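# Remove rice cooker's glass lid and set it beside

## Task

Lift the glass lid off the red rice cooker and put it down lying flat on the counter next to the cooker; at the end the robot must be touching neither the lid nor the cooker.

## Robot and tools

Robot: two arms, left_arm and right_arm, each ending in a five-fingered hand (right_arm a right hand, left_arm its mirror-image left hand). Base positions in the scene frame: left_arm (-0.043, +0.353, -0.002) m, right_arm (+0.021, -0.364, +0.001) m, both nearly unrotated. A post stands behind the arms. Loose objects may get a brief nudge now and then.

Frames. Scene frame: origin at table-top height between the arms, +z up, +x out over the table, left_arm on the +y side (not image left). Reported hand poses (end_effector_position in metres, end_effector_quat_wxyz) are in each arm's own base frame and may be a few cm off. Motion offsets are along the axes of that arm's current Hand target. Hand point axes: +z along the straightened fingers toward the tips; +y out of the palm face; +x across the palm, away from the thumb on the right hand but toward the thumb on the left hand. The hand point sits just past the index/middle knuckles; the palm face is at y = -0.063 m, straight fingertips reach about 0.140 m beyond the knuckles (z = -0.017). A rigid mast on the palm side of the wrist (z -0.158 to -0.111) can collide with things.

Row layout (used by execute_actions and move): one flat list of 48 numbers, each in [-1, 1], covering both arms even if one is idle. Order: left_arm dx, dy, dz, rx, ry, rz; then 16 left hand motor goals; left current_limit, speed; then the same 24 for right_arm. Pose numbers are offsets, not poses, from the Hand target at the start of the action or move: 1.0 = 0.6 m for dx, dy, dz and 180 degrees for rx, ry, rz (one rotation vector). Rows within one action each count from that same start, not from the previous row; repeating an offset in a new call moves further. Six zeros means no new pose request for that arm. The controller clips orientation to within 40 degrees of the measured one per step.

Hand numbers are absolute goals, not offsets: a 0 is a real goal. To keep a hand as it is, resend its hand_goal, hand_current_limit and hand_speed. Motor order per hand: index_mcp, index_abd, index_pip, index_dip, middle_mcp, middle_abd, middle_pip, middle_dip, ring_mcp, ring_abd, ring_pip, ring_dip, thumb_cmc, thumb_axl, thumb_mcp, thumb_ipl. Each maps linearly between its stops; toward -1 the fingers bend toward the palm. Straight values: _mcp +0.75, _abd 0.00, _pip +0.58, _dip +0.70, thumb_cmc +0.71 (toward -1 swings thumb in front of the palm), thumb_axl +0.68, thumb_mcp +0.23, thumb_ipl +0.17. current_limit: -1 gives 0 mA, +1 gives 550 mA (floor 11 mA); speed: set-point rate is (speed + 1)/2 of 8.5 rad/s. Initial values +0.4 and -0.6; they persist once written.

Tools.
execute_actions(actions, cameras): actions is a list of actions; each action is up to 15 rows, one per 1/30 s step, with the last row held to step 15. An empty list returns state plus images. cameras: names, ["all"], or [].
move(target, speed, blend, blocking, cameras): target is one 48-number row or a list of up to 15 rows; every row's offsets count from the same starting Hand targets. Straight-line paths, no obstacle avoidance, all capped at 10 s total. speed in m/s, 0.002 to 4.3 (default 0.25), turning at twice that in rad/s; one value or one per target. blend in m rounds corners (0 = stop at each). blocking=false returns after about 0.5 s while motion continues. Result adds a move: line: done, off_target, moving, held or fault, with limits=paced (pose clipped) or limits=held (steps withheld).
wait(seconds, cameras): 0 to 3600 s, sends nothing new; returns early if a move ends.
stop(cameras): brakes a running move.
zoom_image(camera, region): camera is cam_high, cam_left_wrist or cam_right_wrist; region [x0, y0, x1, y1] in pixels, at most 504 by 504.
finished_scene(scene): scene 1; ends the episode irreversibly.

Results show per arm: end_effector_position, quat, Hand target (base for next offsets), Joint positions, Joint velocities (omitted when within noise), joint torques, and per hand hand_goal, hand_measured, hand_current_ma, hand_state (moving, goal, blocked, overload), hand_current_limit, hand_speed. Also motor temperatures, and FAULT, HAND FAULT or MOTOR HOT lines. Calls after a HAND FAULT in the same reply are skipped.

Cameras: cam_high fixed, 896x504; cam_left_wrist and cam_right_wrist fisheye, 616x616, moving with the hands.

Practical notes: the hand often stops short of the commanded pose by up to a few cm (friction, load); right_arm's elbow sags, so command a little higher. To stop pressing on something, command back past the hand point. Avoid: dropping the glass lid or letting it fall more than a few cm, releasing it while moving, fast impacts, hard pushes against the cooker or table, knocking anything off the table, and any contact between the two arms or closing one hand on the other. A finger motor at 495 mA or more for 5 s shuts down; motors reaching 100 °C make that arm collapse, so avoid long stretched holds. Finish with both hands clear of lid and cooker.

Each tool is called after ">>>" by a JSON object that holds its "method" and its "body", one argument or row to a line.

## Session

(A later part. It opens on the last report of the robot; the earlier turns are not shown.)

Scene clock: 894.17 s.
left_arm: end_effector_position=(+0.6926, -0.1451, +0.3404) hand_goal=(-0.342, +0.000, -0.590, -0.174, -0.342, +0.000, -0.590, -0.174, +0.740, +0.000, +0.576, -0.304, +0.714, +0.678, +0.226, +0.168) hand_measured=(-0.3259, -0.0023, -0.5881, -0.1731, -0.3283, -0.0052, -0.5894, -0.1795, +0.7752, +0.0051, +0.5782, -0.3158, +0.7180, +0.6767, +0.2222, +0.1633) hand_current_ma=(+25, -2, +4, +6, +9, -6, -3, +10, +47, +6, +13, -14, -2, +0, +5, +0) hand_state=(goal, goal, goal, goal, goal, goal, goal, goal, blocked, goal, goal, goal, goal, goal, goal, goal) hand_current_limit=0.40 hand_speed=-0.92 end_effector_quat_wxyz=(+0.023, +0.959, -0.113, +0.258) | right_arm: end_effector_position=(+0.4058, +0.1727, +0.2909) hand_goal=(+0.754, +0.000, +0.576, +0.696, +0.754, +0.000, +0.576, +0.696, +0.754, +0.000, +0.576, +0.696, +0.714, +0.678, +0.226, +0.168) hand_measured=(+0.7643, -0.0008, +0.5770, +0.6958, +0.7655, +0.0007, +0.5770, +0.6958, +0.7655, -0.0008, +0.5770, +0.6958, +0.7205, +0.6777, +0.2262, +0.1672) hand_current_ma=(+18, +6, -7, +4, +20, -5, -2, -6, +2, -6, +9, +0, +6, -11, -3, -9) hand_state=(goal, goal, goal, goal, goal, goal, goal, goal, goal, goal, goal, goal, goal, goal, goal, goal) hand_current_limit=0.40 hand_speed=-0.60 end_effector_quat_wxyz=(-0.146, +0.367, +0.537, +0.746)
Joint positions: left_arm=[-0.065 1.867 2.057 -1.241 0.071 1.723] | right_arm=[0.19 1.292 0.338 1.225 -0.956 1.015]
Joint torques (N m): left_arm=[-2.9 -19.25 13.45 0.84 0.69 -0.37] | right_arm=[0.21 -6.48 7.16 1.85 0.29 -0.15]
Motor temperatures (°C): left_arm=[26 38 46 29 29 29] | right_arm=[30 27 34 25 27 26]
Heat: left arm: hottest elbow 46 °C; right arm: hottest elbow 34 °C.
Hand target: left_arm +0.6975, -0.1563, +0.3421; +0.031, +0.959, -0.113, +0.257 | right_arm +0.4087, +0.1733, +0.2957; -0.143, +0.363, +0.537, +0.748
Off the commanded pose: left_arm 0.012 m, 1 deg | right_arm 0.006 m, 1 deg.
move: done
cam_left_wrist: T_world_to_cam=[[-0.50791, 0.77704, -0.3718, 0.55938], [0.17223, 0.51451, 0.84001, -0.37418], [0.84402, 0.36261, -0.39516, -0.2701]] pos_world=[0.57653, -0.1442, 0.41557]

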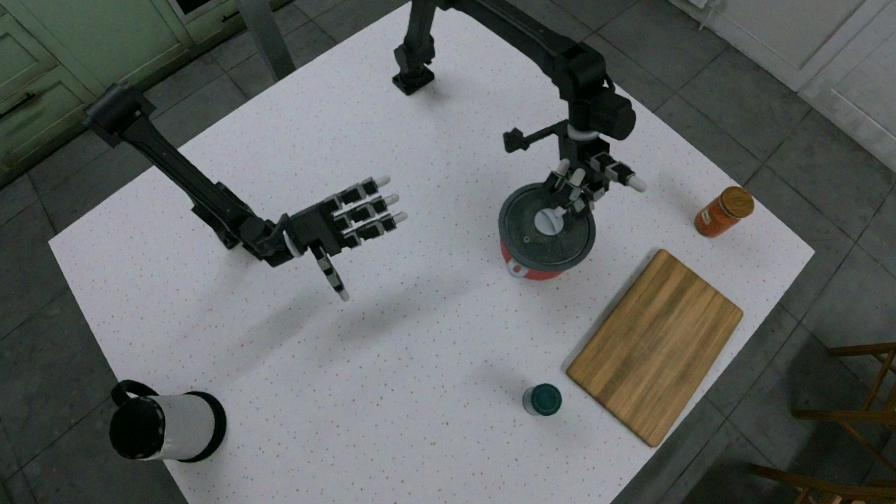

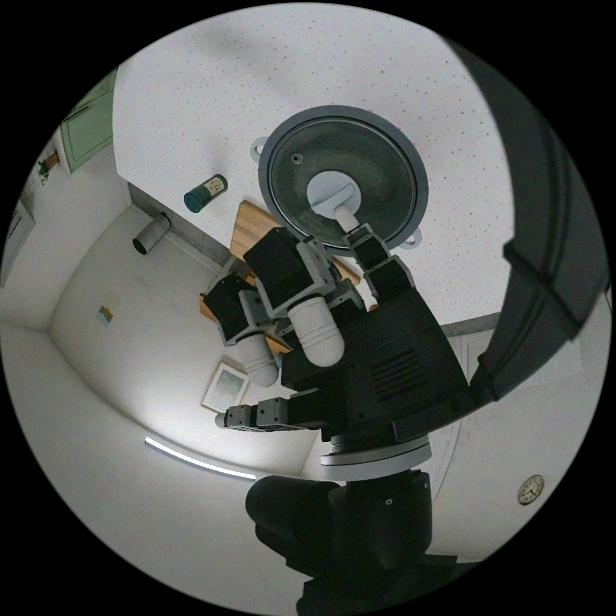

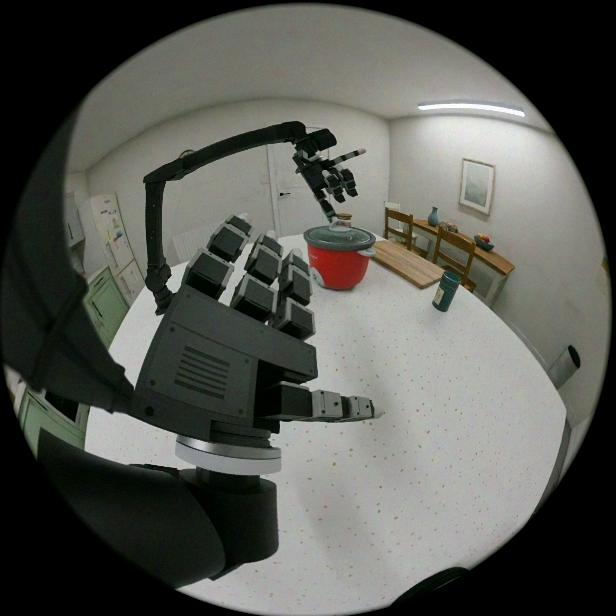

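>>> {"method": "move", "body": {
  "target": [
    [0,0.03,0,0,0,0,-0.342,0,-0.59,-0.174,-0.342,0,-0.59,-0.174,0.89,0,0.576,-0.464,0.714,0.678,0.226,0.168,0.4,-0.6,0,0,0,0,0,0,0.754,0,0.576,0.696,0.754,0,0.576,0.696,0.754,0,0.576,0.696,0.714,0.678,0.226,0.168,0.4,-0.6],
    [0.0833,-0.04,-0.1442,0,0,0,-0.342,0,-0.59,-0.174,-0.342,0,-0.59,-0.174,0.89,0,0.576,-0.464,0.714,0.678,0.226,0.168,0.4,-0.6,0,0,0,0,0,0,0.754,0,0.576,0.696,0.754,0,0.576,0.696,0.754,0,0.576,0.696,0.714,0.678,0.226,0.168,0.4,-0.6]
  ],
  "cameras": ["all"],
  "speed": 0.08
}}

>>> {"method": "zoom_image", "body": {
  "camera": "cam_right_wrist",
  "region": [290, 140, 370, 220]
}}

>>> {"method": "zoom_image", "body": {
  "camera": "cam_high",
  "region": [520, 130, 660, 250]
}}

Scene clock: 998.57 s.
left_arm: end_effector_position=(+0.6971, -0.1389, +0.4467) hand_goal=(-0.342, +0.000, -0.590, -0.174, -0.342, +0.000, -0.590, -0.174, +0.890, +0.000, +0.576, -0.464, +0.714, +0.678, +0.226, +0.168) hand_measured=(-0.3259, -0.0008, -0.5894, -0.1731, -0.3283, -0.0052, -0.5894, -0.1795, +0.8897, -0.0023, +0.5770, -0.4598, +0.7180, +0.6777, +0.2222, +0.1633) hand_current_ma=(+25, +8, +9, -2, +4, +8, -8, +4, -1, +3, +2, -3, +20, -6, +8, -5) hand_state=(goal, goal, goal, goal, goal, goal, goal, goal, goal, goal, goal, goal, goal, goal, goal, goal) hand_current_limit=0.40 hand_speed=-0.60 end_effector_quat_wxyz=(+0.033, +0.959, -0.109, +0.259) | right_arm: end_effector_position=(+0.4058, +0.1727, +0.2909) hand_goal=(+0.754, +0.000, +0.576, +0.696, +0.754, +0.000, +0.576, +0.696, +0.754, +0.000, +0.576, +0.696, +0.714, +0.678, +0.226, +0.168) hand_measured=(+0.7643, -0.0008, +0.5770, +0.6958, +0.7655, +0.0007, +0.5770, +0.6958, +0.7655, +0.0007, +0.5770, +0.6958, +0.7205, +0.6767, +0.2252, +0.1681) hand_current_ma=(+22, +3, -7, +7, +20, -10, -3, -7, +3, -6, +1, -1, +4, -8, +2, -8) hand_state=(goal, goal, goal, goal, goal, goal, goal, goal, goal, goal, goal, goal, goal, goal, goal, goal) hand_current_limit=0.40 hand_speed=-0.60 end_effector_quat_wxyz=(-0.146, +0.367, +0.537, +0.746)
Joint positions: left_arm=[-0.05 2.071 2.681 -1.66 0.096 1.721] | right_arm=[0.19 1.292 0.338 1.225 -0.956 1.015]
Joint torques (N m): left_arm=[-0.91 -19.78 12.7 0.85 0.51 -0.03] | right_arm=[0.21 -6.48 7.16 1.84 0.29 -0.15]
Heat: left arm: hottest elbow 49 °C; right arm: hottest elbow 34 °C.
Hand target: left_arm +0.7031, -0.1331, +0.4420; +0.031, +0.959, -0.113, +0.257 | right_arm +0.4087, +0.1733, +0.2957; -0.143, +0.363, +0.537, +0.748
Off the commanded pose: left_arm 0.010 m, 1 deg | right_arm 0.006 m, 1 deg.
move: done
cam_left_wrist: T_world_to_cam=[[-0.51142, 0.76664, -0.38821, 0.60483], [0.17096, 0.5335, 0.82834, -0.45875], [0.84215, 0.35726, -0.40391, -0.22962]] pos_world=[0.58113, -0.13691, 0.52206]

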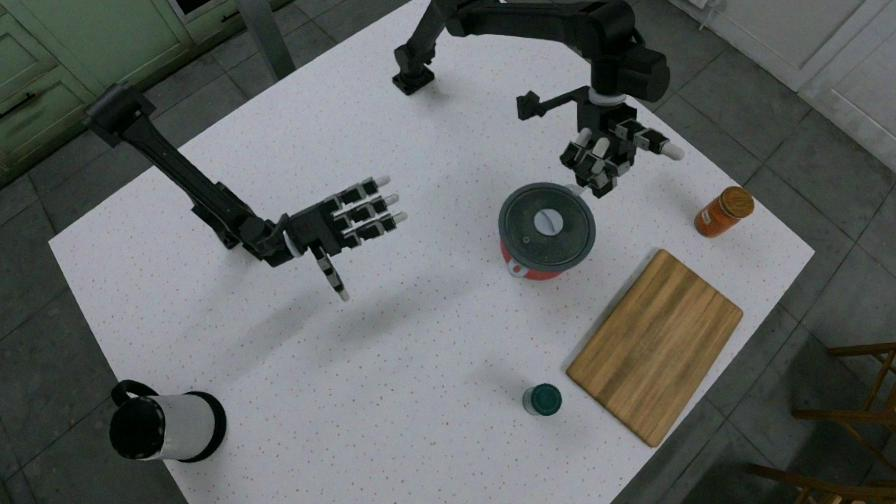

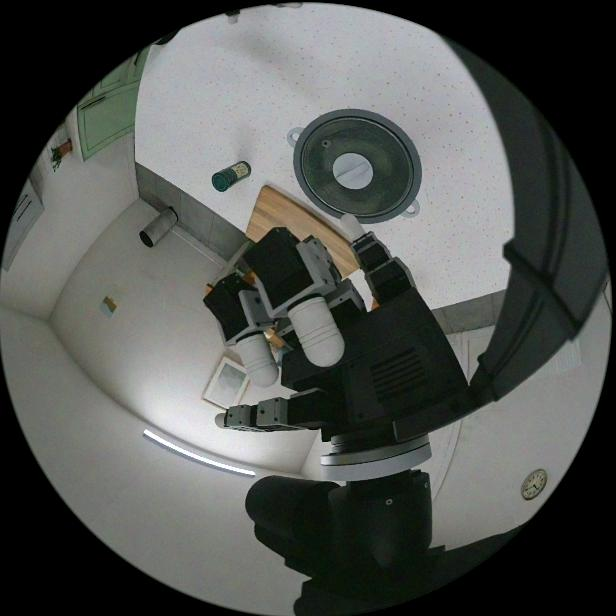

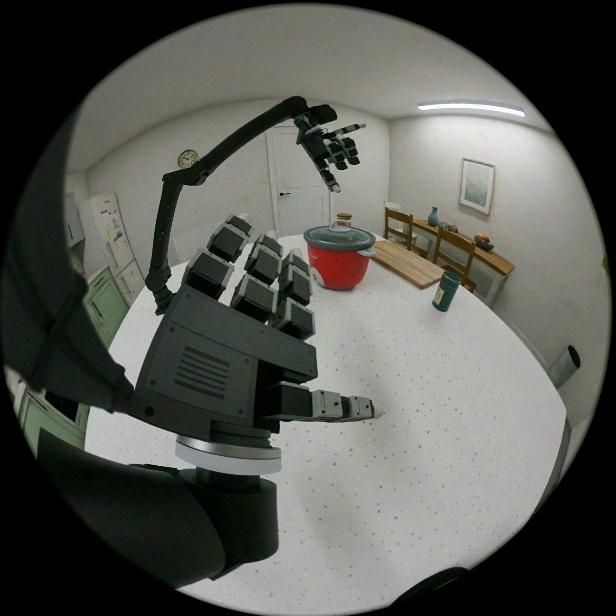

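Scaled by 6.300 from the camera's image (finer frame: 880x880).

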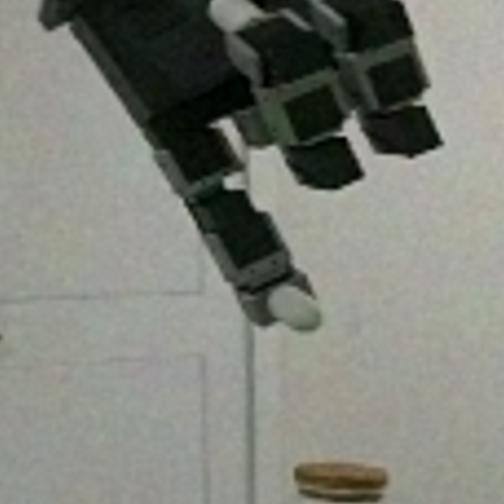

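Scaled by 3.600 from the camera's image (finer frame: 1280x720).

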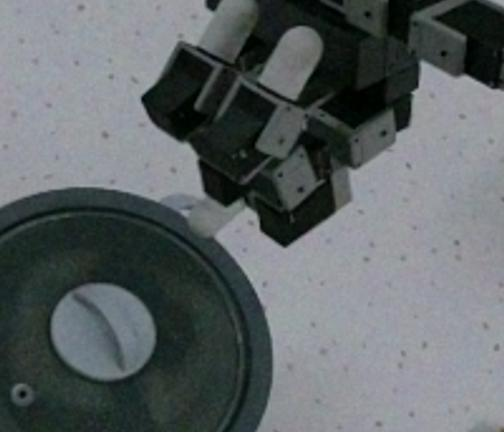

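>>> {"method": "move", "body": {
  "target": [
    [-0.0753,0.0318,0.1335,0,0,0,-0.342,0,-0.59,-0.174,-0.342,0,-0.59,-0.174,0.89,0,0.576,-0.464,0.714,0.678,0.226,0.168,0.4,-0.6,0,0,0,0,0,0,0.754,0,0.576,0.696,0.754,0,0.576,0.696,0.754,0,0.576,0.696,0.714,0.678,0.226,0.168,0.4,-0.6],
    [-0.092,0.0317,0.1623,0,0,0,-0.342,0,-0.59,-0.174,-0.342,0,-0.59,-0.174,0.89,0,0.576,-0.464,0.714,0.678,0.226,0.168,0.4,-0.6,0,0,0,0,0,0,0.754,0,0.576,0.696,0.754,0,0.576,0.696,0.754,0,0.576,0.696,0.714,0.678,0.226,0.168,0.4,-0.6]
  ],
  "cameras": ["cam_left_wrist","cam_right_wrist"],
  "speed": [0.08,0.03]
}}

>>> {"method": "zoom_image", "body": {
  "camera": "cam_left_wrist",
  "region": [300, 140, 400, 240]
}}

>>> {"method": "zoom_image", "body": {
  "camera": "cam_right_wrist",
  "region": [320, 200, 360, 240]
}}

Scene clock: 1064.50 s.
left_arm: end_effector_position=(+0.6975, -0.1439, +0.3350) hand_goal=(-0.342, +0.000, -0.590, -0.174, -0.342, +0.000, -0.590, -0.174, +0.890, +0.000, +0.576, -0.464, +0.714, +0.678, +0.226, +0.168) hand_measured=(-0.3259, -0.0023, -0.5894, -0.1731, -0.3283, -0.0052, -0.5894, -0.1782, +0.8837, +0.0021, +0.5705, -0.4738, +0.7180, +0.6777, +0.2222, +0.1633) hand_current_ma=(+30, -5, +0, -18, +10, -1, +2, +11, +14, +5, -13, +10, +16, +13, -2, -8) hand_state=(goal, goal, goal, goal, goal, goal, goal, goal, goal, goal, goal, goal, goal, goal, goal, goal) hand_current_limit=0.40 hand_speed=-0.60 end_effector_quat_wxyz=(+0.029, +0.960, -0.112, +0.255) | right_arm: end_effector_position=(+0.4058, +0.1727, +0.2909) hand_goal=(+0.754, +0.000, +0.576, +0.696, +0.754, +0.000, +0.576, +0.696, +0.754, +0.000, +0.576, +0.696, +0.714, +0.678, +0.226, +0.168) hand_measured=(+0.7655, -0.0008, +0.5770, +0.6958, +0.7655, +0.0007, +0.5770, +0.6958, +0.7643, +0.0007, +0.5782, +0.6958, +0.7205, +0.6777, +0.2262, +0.1681) hand_current_ma=(+17, +8, -5, +10, +15, -7, -4, -6, +4, -10, +5, +0, +11, -6, -1, -9) hand_state=(goal, goal, goal, goal, goal, goal, goal, goal, goal, goal, goal, goal, goal, goal, goal, goal) hand_current_limit=0.40 hand_speed=-0.60 end_effector_quat_wxyz=(-0.146, +0.367, +0.537, +0.746)
Joint positions: left_arm=[-0.059 1.884 2.066 -1.24 0.085 1.721] | right_arm=[0.19 1.292 0.338 1.225 -0.956 1.015]
Joint torques (N m): left_arm=[-2.73 -20.78 9.96 1.91 0.33 -0.29] | right_arm=[0.21 -6.48 7.15 1.84 0.29 -0.15]
Heat: left arm: hottest elbow 48 °C; right arm: hottest elbow 34 °C.
Hand target: left_arm +0.6994, -0.1517, +0.3300; +0.031, +0.959, -0.113, +0.257 | right_arm +0.4087, +0.1733, +0.2957; -0.143, +0.363, +0.537, +0.748
Off the commanded pose: left_arm 0.010 m, 0 deg | right_arm 0.006 m, 1 deg.
move: done
cam_left_wrist: T_world_to_cam=[[-0.51045, 0.77279, -0.37714, 0.56189], [0.17854, 0.52427, 0.83262, -0.37165], [0.84117, 0.35768, -0.40559, -0.27195]] pos_world=[0.58193, -0.14211, 0.41106]

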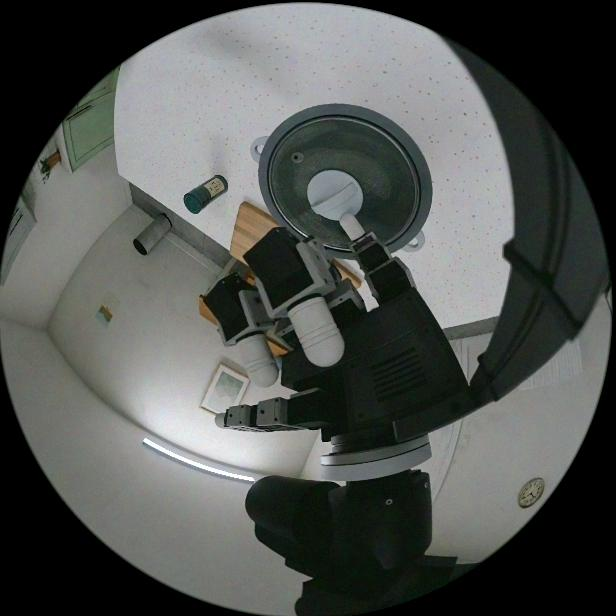

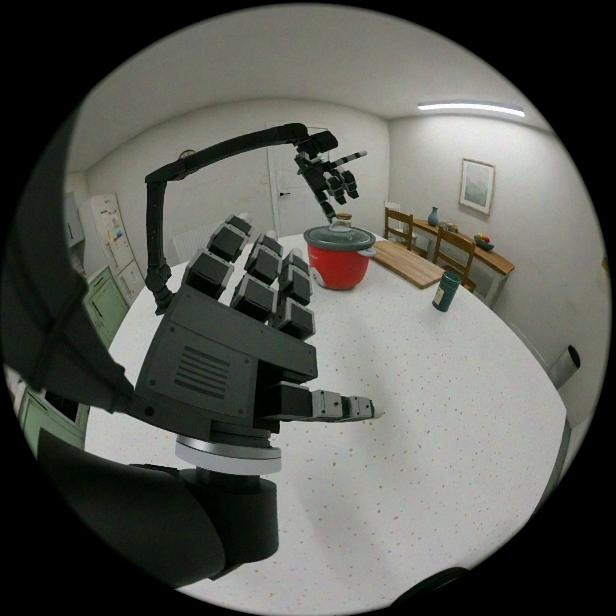

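Scaled by 5.040 from the camera's image (finer frame: 880x880).

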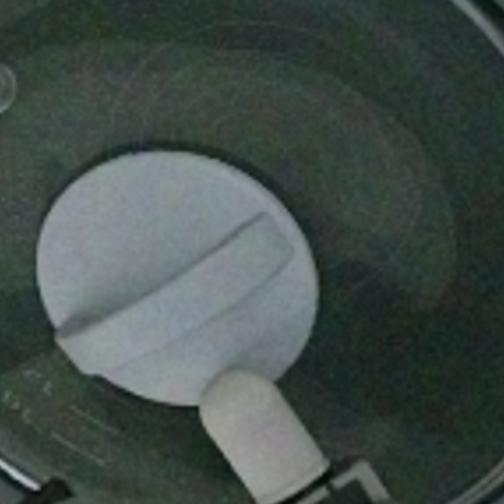

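Scaled by 12.600 from the camera's image (finer frame: 880x880).

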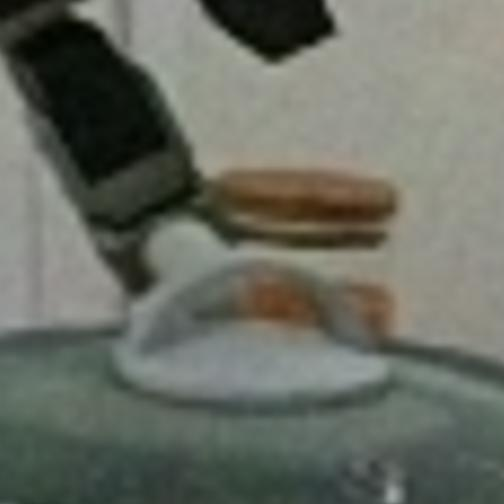

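>>> {"method": "move", "body": {
  "target": [
    [0,0,0,0,0,0,-0.342,0,-0.59,-0.174,-0.342,0,-0.59,-0.174,0.795,0,0.576,-0.406,0.714,0.678,0.226,0.168,0.4,-0.94,0,0,0,0,0,0,0.754,0,0.576,0.696,0.754,0,0.576,0.696,0.754,0,0.576,0.696,0.714,0.678,0.226,0.168,0.4,-0.6],
    [0,0,0,0,0,0,-0.342,0,-0.59,-0.174,-0.342,0,-0.59,-0.174,0.725,0,0.576,-0.332,0.714,0.678,0.226,0.168,0.4,-0.94,0,0,0,0,0,0,0.754,0,0.576,0.696,0.754,0,0.576,0.696,0.754,0,0.576,0.696,0.714,0.678,0.226,0.168,0.4,-0.6]
  ],
  "cameras": ["all"]
}}

>>> {"method": "zoom_image", "body": {
  "camera": "cam_left_wrist",
  "region": [300, 140, 400, 240]
}}

>>> {"method": "zoom_image", "body": {
  "camera": "cam_right_wrist",
  "region": [320, 200, 360, 240]
}}

>>> {"method": "zoom_image", "body": {
  "camera": "cam_high",
  "region": [520, 180, 600, 260]
}}

Scene clock: 1083.40 s.
left_arm: end_effector_position=(+0.6979, -0.1419, +0.3383) hand_goal=(-0.342, +0.000, -0.590, -0.174, -0.342, +0.000, -0.590, -0.174, +0.726, +0.000, +0.576, -0.332, +0.714, +0.678, +0.226, +0.168) hand_measured=(-0.3259, -0.0023, -0.5881, -0.1744, -0.3295, -0.0052, -0.5894, -0.1782, +0.7800, +0.0036, +0.5821, -0.3451, +0.7180, +0.6767, +0.2212, +0.1633) hand_current_ma=(+18, +0, +5, -2, +5, -7, -11, -1, +102, -8, +3, -13, +18, +8, +9, -1) hand_state=(goal, goal, goal, goal, goal, goal, goal, goal, blocked, goal, goal, goal, goal, goal, goal, goal) hand_current_limit=0.40 hand_speed=-0.94 end_effector_quat_wxyz=(+0.023, +0.959, -0.110, +0.260) | right_arm: end_effector_position=(+0.4058, +0.1727, +0.2909) hand_goal=(+0.754, +0.000, +0.576, +0.696, +0.754, +0.000, +0.576, +0.696, +0.754, +0.000, +0.576, +0.696, +0.714, +0.678, +0.226, +0.168) hand_measured=(+0.7643, +0.0007, +0.5770, +0.6958, +0.7643, +0.0007, +0.5770, +0.6958, +0.7643, -0.0008, +0.5770, +0.6958, +0.7205, +0.6767, +0.2262, +0.1672) hand_current_ma=(+22, +5, -6, +4, +23, -7, -3, -5, +5, -5, +5, -5, +8, -7, +0, -10) hand_state=(goal, goal, goal, goal, goal, goal, goal, goal, goal, goal, goal, goal, goal, goal, goal, goal) hand_current_limit=0.40 hand_speed=-0.60 end_effector_quat_wxyz=(-0.146, +0.367, +0.537, +0.746)
Joint positions: left_arm=[-0.059 1.878 2.066 -1.235 0.072 1.721] | right_arm=[0.19 1.292 0.338 1.225 -0.956 1.015]
Joint torques (N m): left_arm=[-2.73 -20.25 9.96 1.76 0.79 -0.29] | right_arm=[0.15 -6.42 7.15 1.84 0.29 -0.15]
Heat: left arm: hottest elbow 45 °C; right arm: hottest elbow 34 °C.
Hand target: left_arm +0.6994, -0.1517, +0.3301; +0.031, +0.959, -0.113, +0.257 | right_arm +0.4087, +0.1733, +0.2957; -0.143, +0.363, +0.537, +0.748
Off the commanded pose: left_arm 0.013 m, 1 deg | right_arm 0.006 m, 1 deg.
move: done; target 2's new numbers were sent with left_arm's hand 0.011 m and 1 deg from that target
cam_left_wrist: T_world_to_cam=[[-0.51116, 0.77345, -0.37484, 0.56157], [0.1665, 0.51697, 0.83966, -0.3706], [0.84321, 0.36678, -0.39303, -0.27606]] pos_world=[0.58153, -0.1415, 0.41317]

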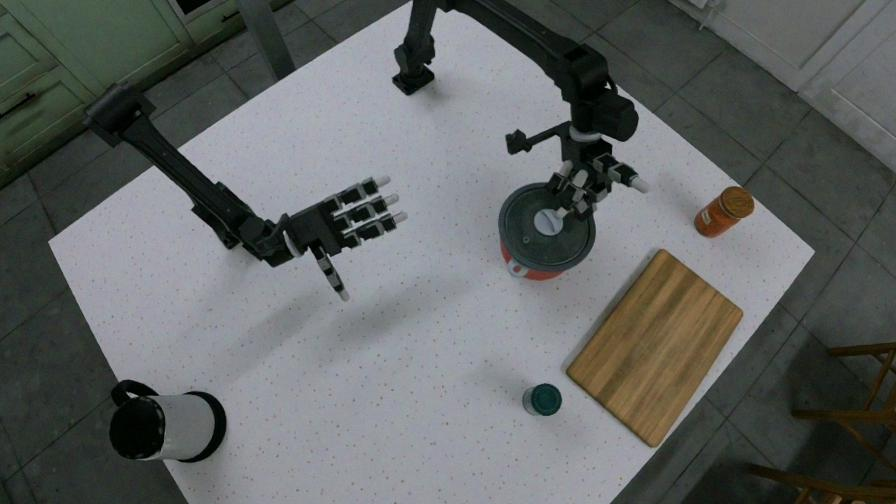

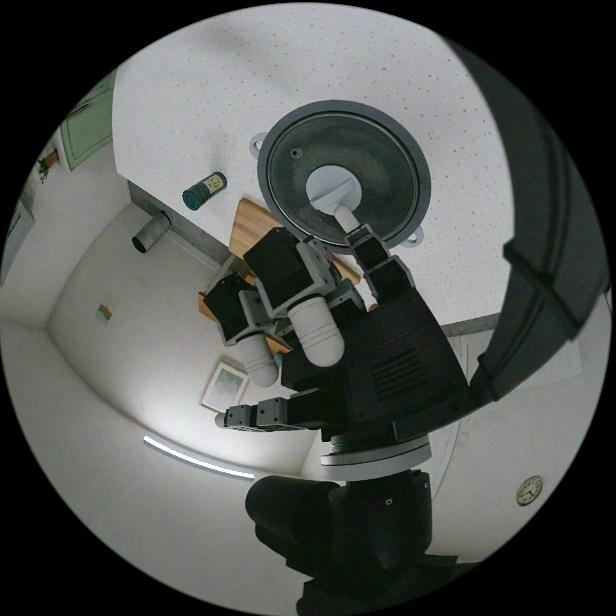

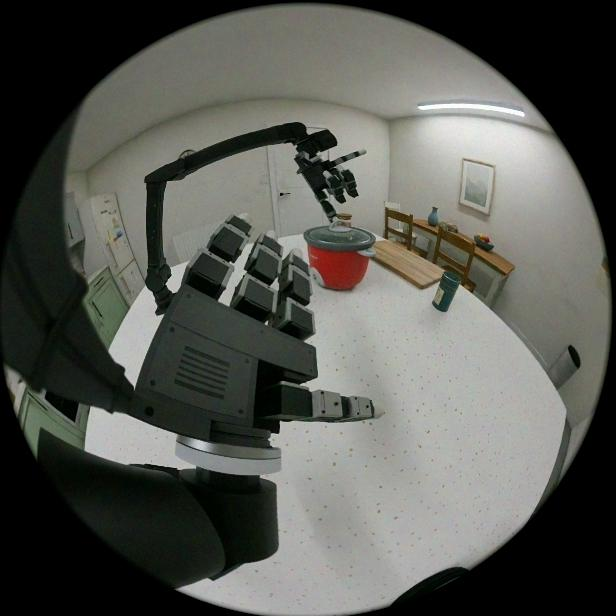

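Scaled by 5.040 from the camera's image (finer frame: 880x880).

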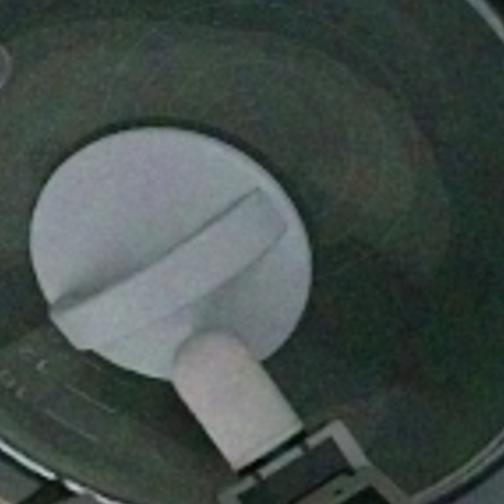

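Scaled by 12.600 from the camera's image (finer frame: 880x880).

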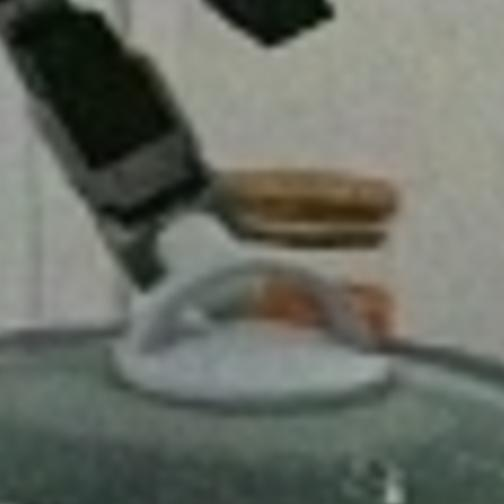

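Scaled by 6.300 from the camera's image (finer frame: 1280x720).

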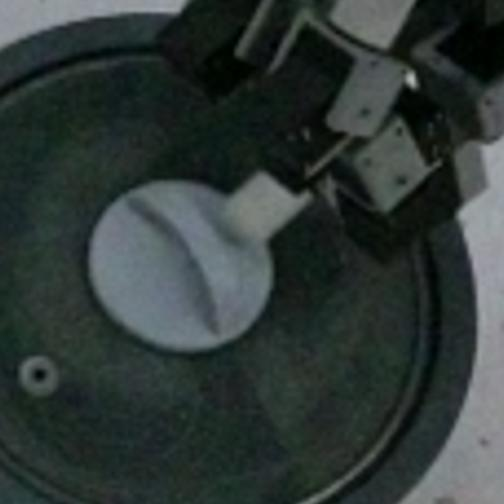

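>>> {"method": "move", "body": {
  "target": [
    [0.0058,0,-0.0101,0,0,0,-0.342,0,-0.59,-0.174,-0.342,0,-0.59,-0.174,0.726,0,0.576,-0.332,0.714,0.678,0.226,0.168,0.4,-0.94,0,0,0,0,0,0,0.754,0,0.576,0.696,0.754,0,0.576,0.696,0.754,0,0.576,0.696,0.714,0.678,0.226,0.168,0.4,-0.6],
    [0.0058,0,-0.0101,0,0,0,-0.342,0,-0.59,-0.174,-0.342,0,-0.59,-0.174,0.66,0,0.576,-0.265,0.714,0.678,0.226,0.168,0.4,-0.94,0,0,0,0,0,0,0.754,0,0.576,0.696,0.754,0,0.576,0.696,0.754,0,0.576,0.696,0.714,0.678,0.226,0.168,0.4,-0.6]
  ],
  "cameras": ["all"],
  "speed": 0.05
}}

>>> {"method": "zoom_image", "body": {
  "camera": "cam_left_wrist",
  "region": [300, 140, 400, 240]
}}

>>> {"method": "zoom_image", "body": {
  "camera": "cam_right_wrist",
  "region": [320, 200, 360, 240]
}}

>>> {"method": "zoom_image", "body": {
  "camera": "cam_high",
  "region": [520, 180, 600, 260]
}}

Scene clock: 1131.77 s.
left_arm: end_effector_position=(+0.6977, -0.1416, +0.3391) hand_goal=(-0.342, +0.000, -0.590, -0.174, -0.342, +0.000, -0.590, -0.174, +0.660, +0.000, +0.576, -0.264, +0.714, +0.678, +0.226, +0.168) hand_measured=(-0.3259, -0.0023, -0.5894, -0.1731, -0.3283, -0.0052, -0.5894, -0.1795, +0.6968, +0.0095, +0.5847, -0.2738, +0.7180, +0.6777, +0.2212, +0.1624) hand_current_ma=(+15, -10, +8, -3, -2, +3, +12, +5, +53, -8, +26, -11, +10, +19, -6, -7) hand_state=(goal, goal, goal, goal, goal, goal, goal, goal, blocked, goal, goal, goal, goal, goal, goal, goal) hand_current_limit=0.40 hand_speed=-0.94 end_effector_quat_wxyz=(+0.023, +0.959, -0.110, +0.260) | right_arm: end_effector_position=(+0.4058, +0.1727, +0.2909) hand_goal=(+0.754, +0.000, +0.576, +0.696, +0.754, +0.000, +0.576, +0.696, +0.754, +0.000, +0.576, +0.696, +0.714, +0.678, +0.226, +0.168) hand_measured=(+0.7655, -0.0008, +0.5770, +0.6958, +0.7655, -0.0008, +0.5770, +0.6958, +0.7655, +0.0007, +0.5770, +0.6958, +0.7205, +0.6777, +0.2262, +0.1681) hand_current_ma=(+21, +5, -7, +6, +18, -6, -1, -8, +2, -8, +1, -1, +2, -12, -1, -6) hand_state=(goal, goal, goal, goal, goal, goal, goal, goal, goal, goal, goal, goal, goal, goal, goal, goal) hand_current_limit=0.40 hand_speed=-0.60 end_effector_quat_wxyz=(-0.146, +0.367, +0.537, +0.746)
Joint positions: left_arm=[-0.059 1.877 2.066 -1.235 0.072 1.721] | right_arm=[0.19 1.292 0.338 1.225 -0.956 1.015]
Joint torques (N m): left_arm=[-2.78 -19.84 12 1.03 0.8 -0.3] | right_arm=[0.15 -6.42 7.15 1.84 0.29 -0.15]
Heat: left arm: hottest elbow 43 °C; right arm: hottest elbow 34 °C.
Hand target: left_arm +0.6994, -0.1518, +0.3371; +0.031, +0.959, -0.113, +0.257 | right_arm +0.4087, +0.1733, +0.2957; -0.143, +0.363, +0.537, +0.748
Off the commanded pose: left_arm 0.010 m, 1 deg | right_arm 0.006 m, 1 deg.
move: done
cam_left_wrist: T_world_to_cam=[[-0.51104, 0.77323, -0.37544, 0.56172], [0.16538, 0.51707, 0.83981, -0.37065], [0.8435, 0.36708, -0.39212, -0.2762]] pos_world=[0.58133, -0.1413, 0.41387]

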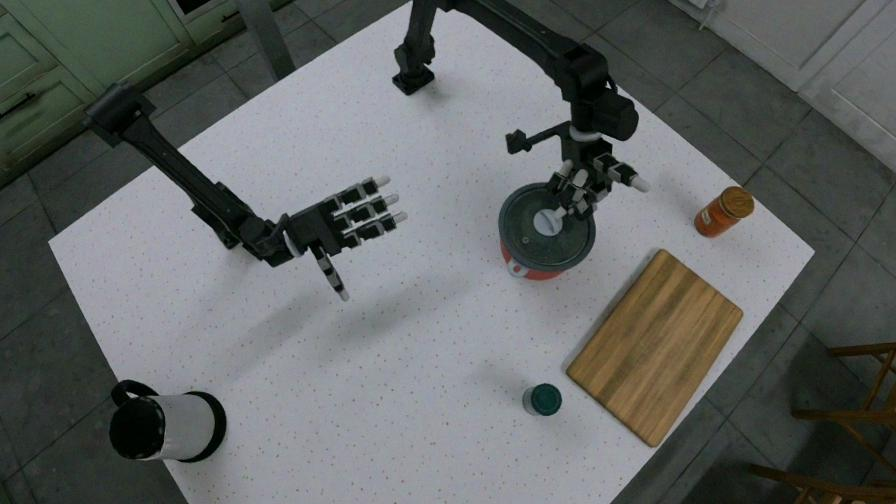

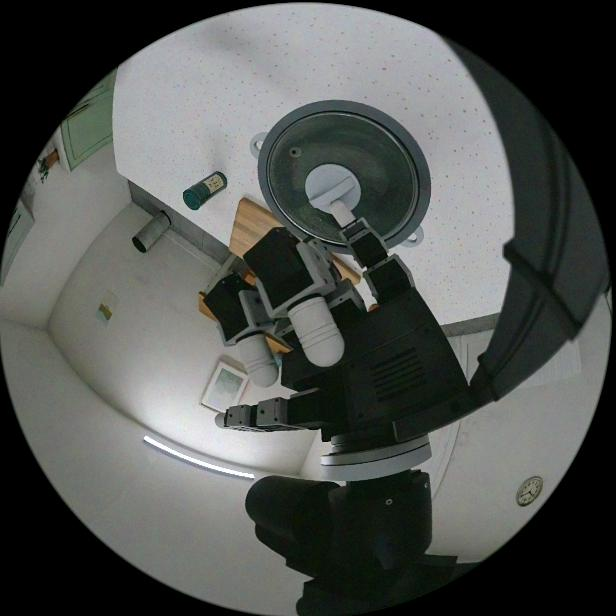

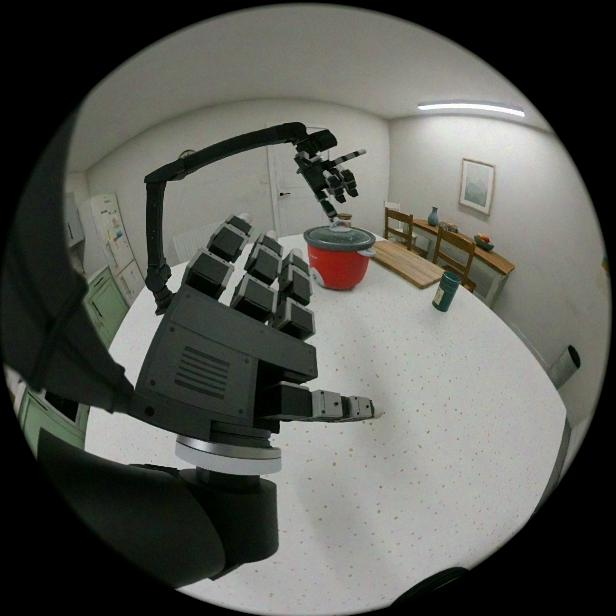

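Scaled by 5.040 from the camera's image (finer frame: 880x880).

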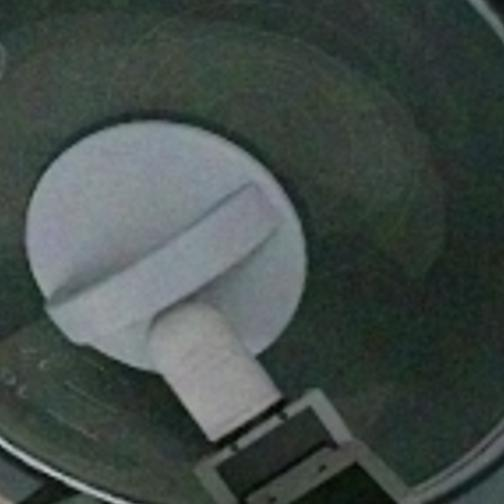

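Scaled by 12.600 from the camera's image (finer frame: 880x880).

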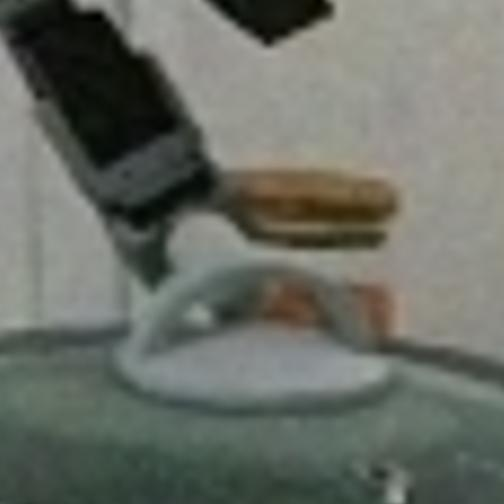

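Scaled by 6.300 from the camera's image (finer frame: 1280x720).

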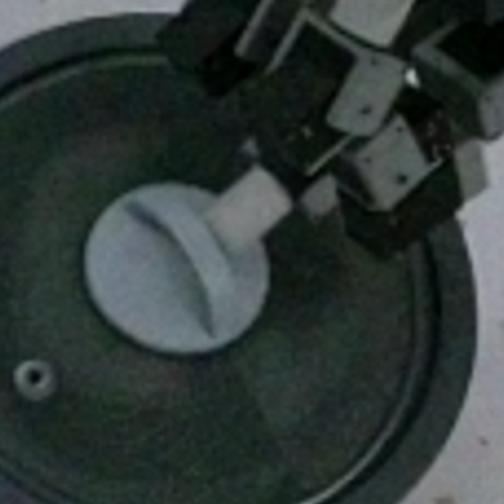

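>>> {"method": "move", "body": {
  "target": [
    [0,0,0,0,0,0,-0.342,0,-0.59,-0.174,-0.342,0,-0.59,-0.174,0.89,0,0.576,-0.464,0.714,0.678,0.226,0.168,0.4,-0.8,0,0,0,0,0,0,0.754,0,0.576,0.696,0.754,0,0.576,0.696,0.754,0,0.576,0.696,0.714,0.678,0.226,0.168,0.4,-0.6],
    [0.0767,-0.0321,-0.148,0,0,0,-0.342,0,-0.59,-0.174,-0.342,0,-0.59,-0.174,0.89,0,0.576,-0.464,0.714,0.678,0.226,0.168,0.4,-0.8,0,0,0,0,0,0,0.754,0,0.576,0.696,0.754,0,0.576,0.696,0.754,0,0.576,0.696,0.714,0.678,0.226,0.168,0.4,-0.6],
    [-0.1618,-0.0813,-0.3243,0,0,0,-0.342,0,-0.59,-0.174,-0.342,0,-0.59,-0.174,0.89,0,0.576,-0.464,0.714,0.678,0.226,0.168,0.4,-0.8,0,0,0,0,0,0,0.754,0,0.576,0.696,0.754,0,0.576,0.696,0.754,0,0.576,0.696,0.714,0.678,0.226,0.168,0.4,-0.6],
    [-0.2115,-0.148,-0.2798,-0.2444,-0.1592,-0.0626,0.754,0,0.576,0.333,-0.342,0,-0.59,-0.174,-0.342,0,-0.59,-0.174,0.714,0.678,0.226,0.168,0.4,-0.7,0,0,0,0,0,0,0.754,0,0.576,0.696,0.754,0,0.576,0.696,0.754,0,0.576,0.696,0.714,0.678,0.226,0.168,0.4,-0.6]
  ],
  "cameras": ["all"],
  "speed": [0.05,0.08,0.15,0.15]
}}

>>> {"method": "zoom_image", "body": {
  "camera": "cam_high",
  "region": [480, 100, 620, 280]
}}

>>> {"method": "zoom_image", "body": {
  "camera": "cam_right_wrist",
  "region": [260, 120, 380, 240]
}}

Scene clock: 1223.93 s.
left_arm: end_effector_position=(+0.5274, -0.0280, +0.4295) hand_goal=(+0.754, +0.000, +0.576, +0.334, -0.342, +0.000, -0.590, -0.174, -0.342, +0.000, -0.590, -0.174, +0.714, +0.678, +0.226, +0.168) hand_measured=(+0.7643, -0.0008, +0.5795, +0.3403, -0.3295, -0.0052, -0.5945, -0.1782, -0.3307, +0.0021, -0.5945, -0.1782, +0.7180, +0.6777, +0.2222, +0.1633) hand_current_ma=(+19, +1, +8, +5, -2, +3, +0, +16, +16, -5, +12, -5, +14, +1, -1, -1) hand_state=(goal, goal, goal, goal, goal, goal, goal, goal, goal, goal, goal, goal, goal, goal, goal, goal) hand_current_limit=0.40 hand_speed=-0.70 end_effector_quat_wxyz=(+0.364, +0.919, -0.037, +0.145) | right_arm: end_effector_position=(+0.4058, +0.1727, +0.2909) hand_goal=(+0.754, +0.000, +0.576, +0.696, +0.754, +0.000, +0.576, +0.696, +0.754, +0.000, +0.576, +0.696, +0.714, +0.678, +0.226, +0.168) hand_measured=(+0.7643, -0.0008, +0.5770, +0.6958, +0.7655, +0.0007, +0.5770, +0.6958, +0.7655, +0.0007, +0.5770, +0.6971, +0.7205, +0.6777, +0.2262, +0.1681) hand_current_ma=(+22, +6, -5, +7, +20, -7, -3, -8, +2, -5, +5, -3, +5, -11, +2, -9) hand_state=(goal, goal, goal, goal, goal, goal, goal, goal, goal, goal, goal, goal, goal, goal, goal, goal) hand_current_limit=0.40 hand_speed=-0.60 end_effector_quat_wxyz=(-0.146, +0.367, +0.537, +0.746)
Joint positions: left_arm=[0.307 1.658 1.813 -1.692 0.806 1.945] | right_arm=[0.19 1.292 0.338 1.225 -0.956 1.015]
Joint torques (N m): left_arm=[-0.73 -14.68 9.52 -0.13 1.22 -0.03] | right_arm=[0.21 -6.42 7.15 1.84 0.29 -0.15]
Heat: left arm: hottest elbow 45 °C; right arm: hottest elbow 34 °C.
Hand target: left_arm +0.5317, -0.0202, +0.4191; +0.379, +0.917, -0.113, -0.047 | right_arm +0.4087, +0.1733, +0.2957; -0.143, +0.363, +0.537, +0.748
Off the commanded pose: left_arm 0.014 m, 24 deg | right_arm 0.006 m, 1 deg.
joint sent to its limit (left arm) — joint 4 (wrist pitch), lower limit. The joint targets are off in orientation, not in position.
move: off_target (left_arm); target 4's new numbers were sent with left_arm's hand 0.014 m and 24 deg from that target
cam_left_wrist: T_world_to_cam=[[-0.62915, 0.43992, -0.64082, 0.58771], [0.36753, 0.89481, 0.25344, -0.32124], [0.6849, -0.07607, -0.72465, 0.07529]] pos_world=[0.43625, 0.03463, 0.51259]

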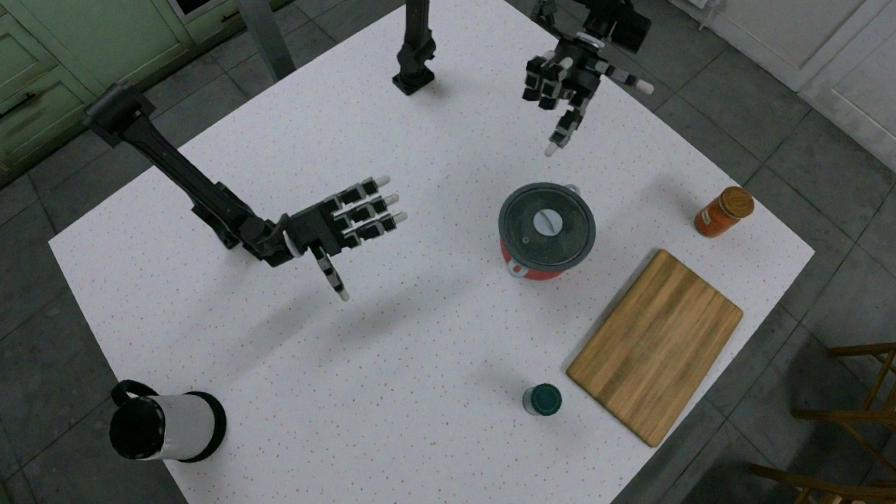

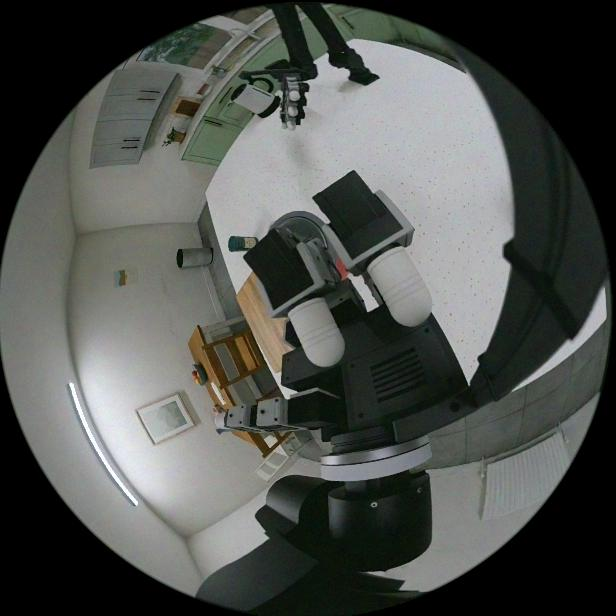

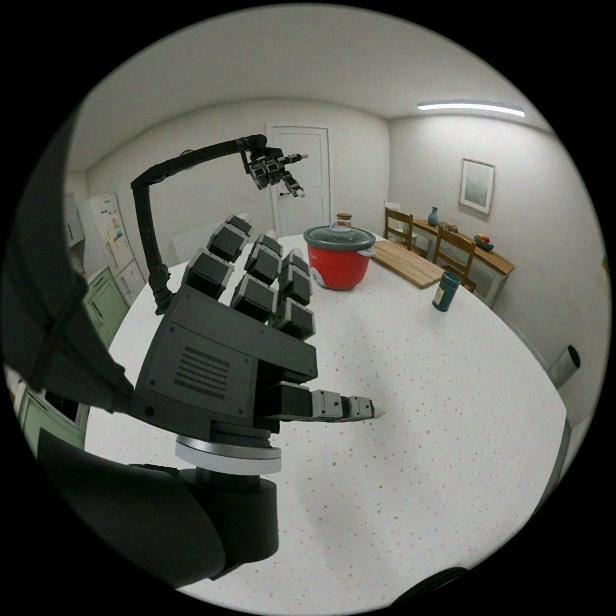

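Scaled by 2.800 from the camera's image (finer frame: 1280x720).

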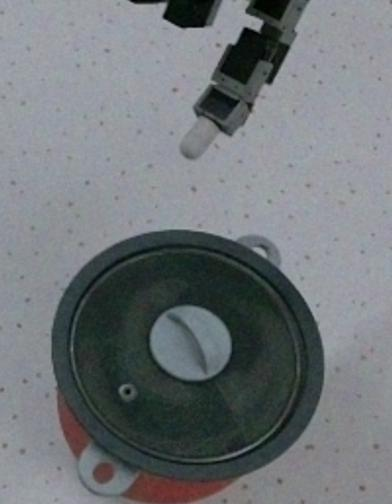

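Scaled by 4.200 from the camera's image (finer frame: 880x880).

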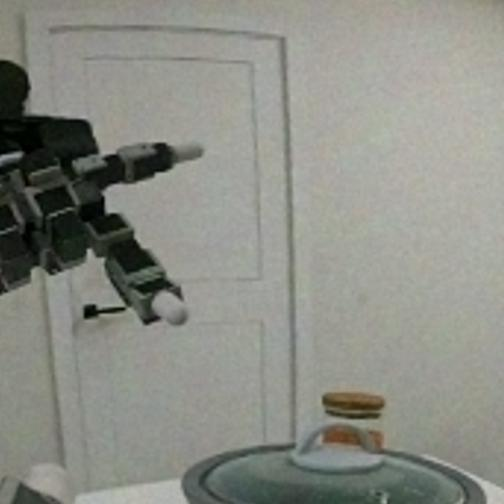

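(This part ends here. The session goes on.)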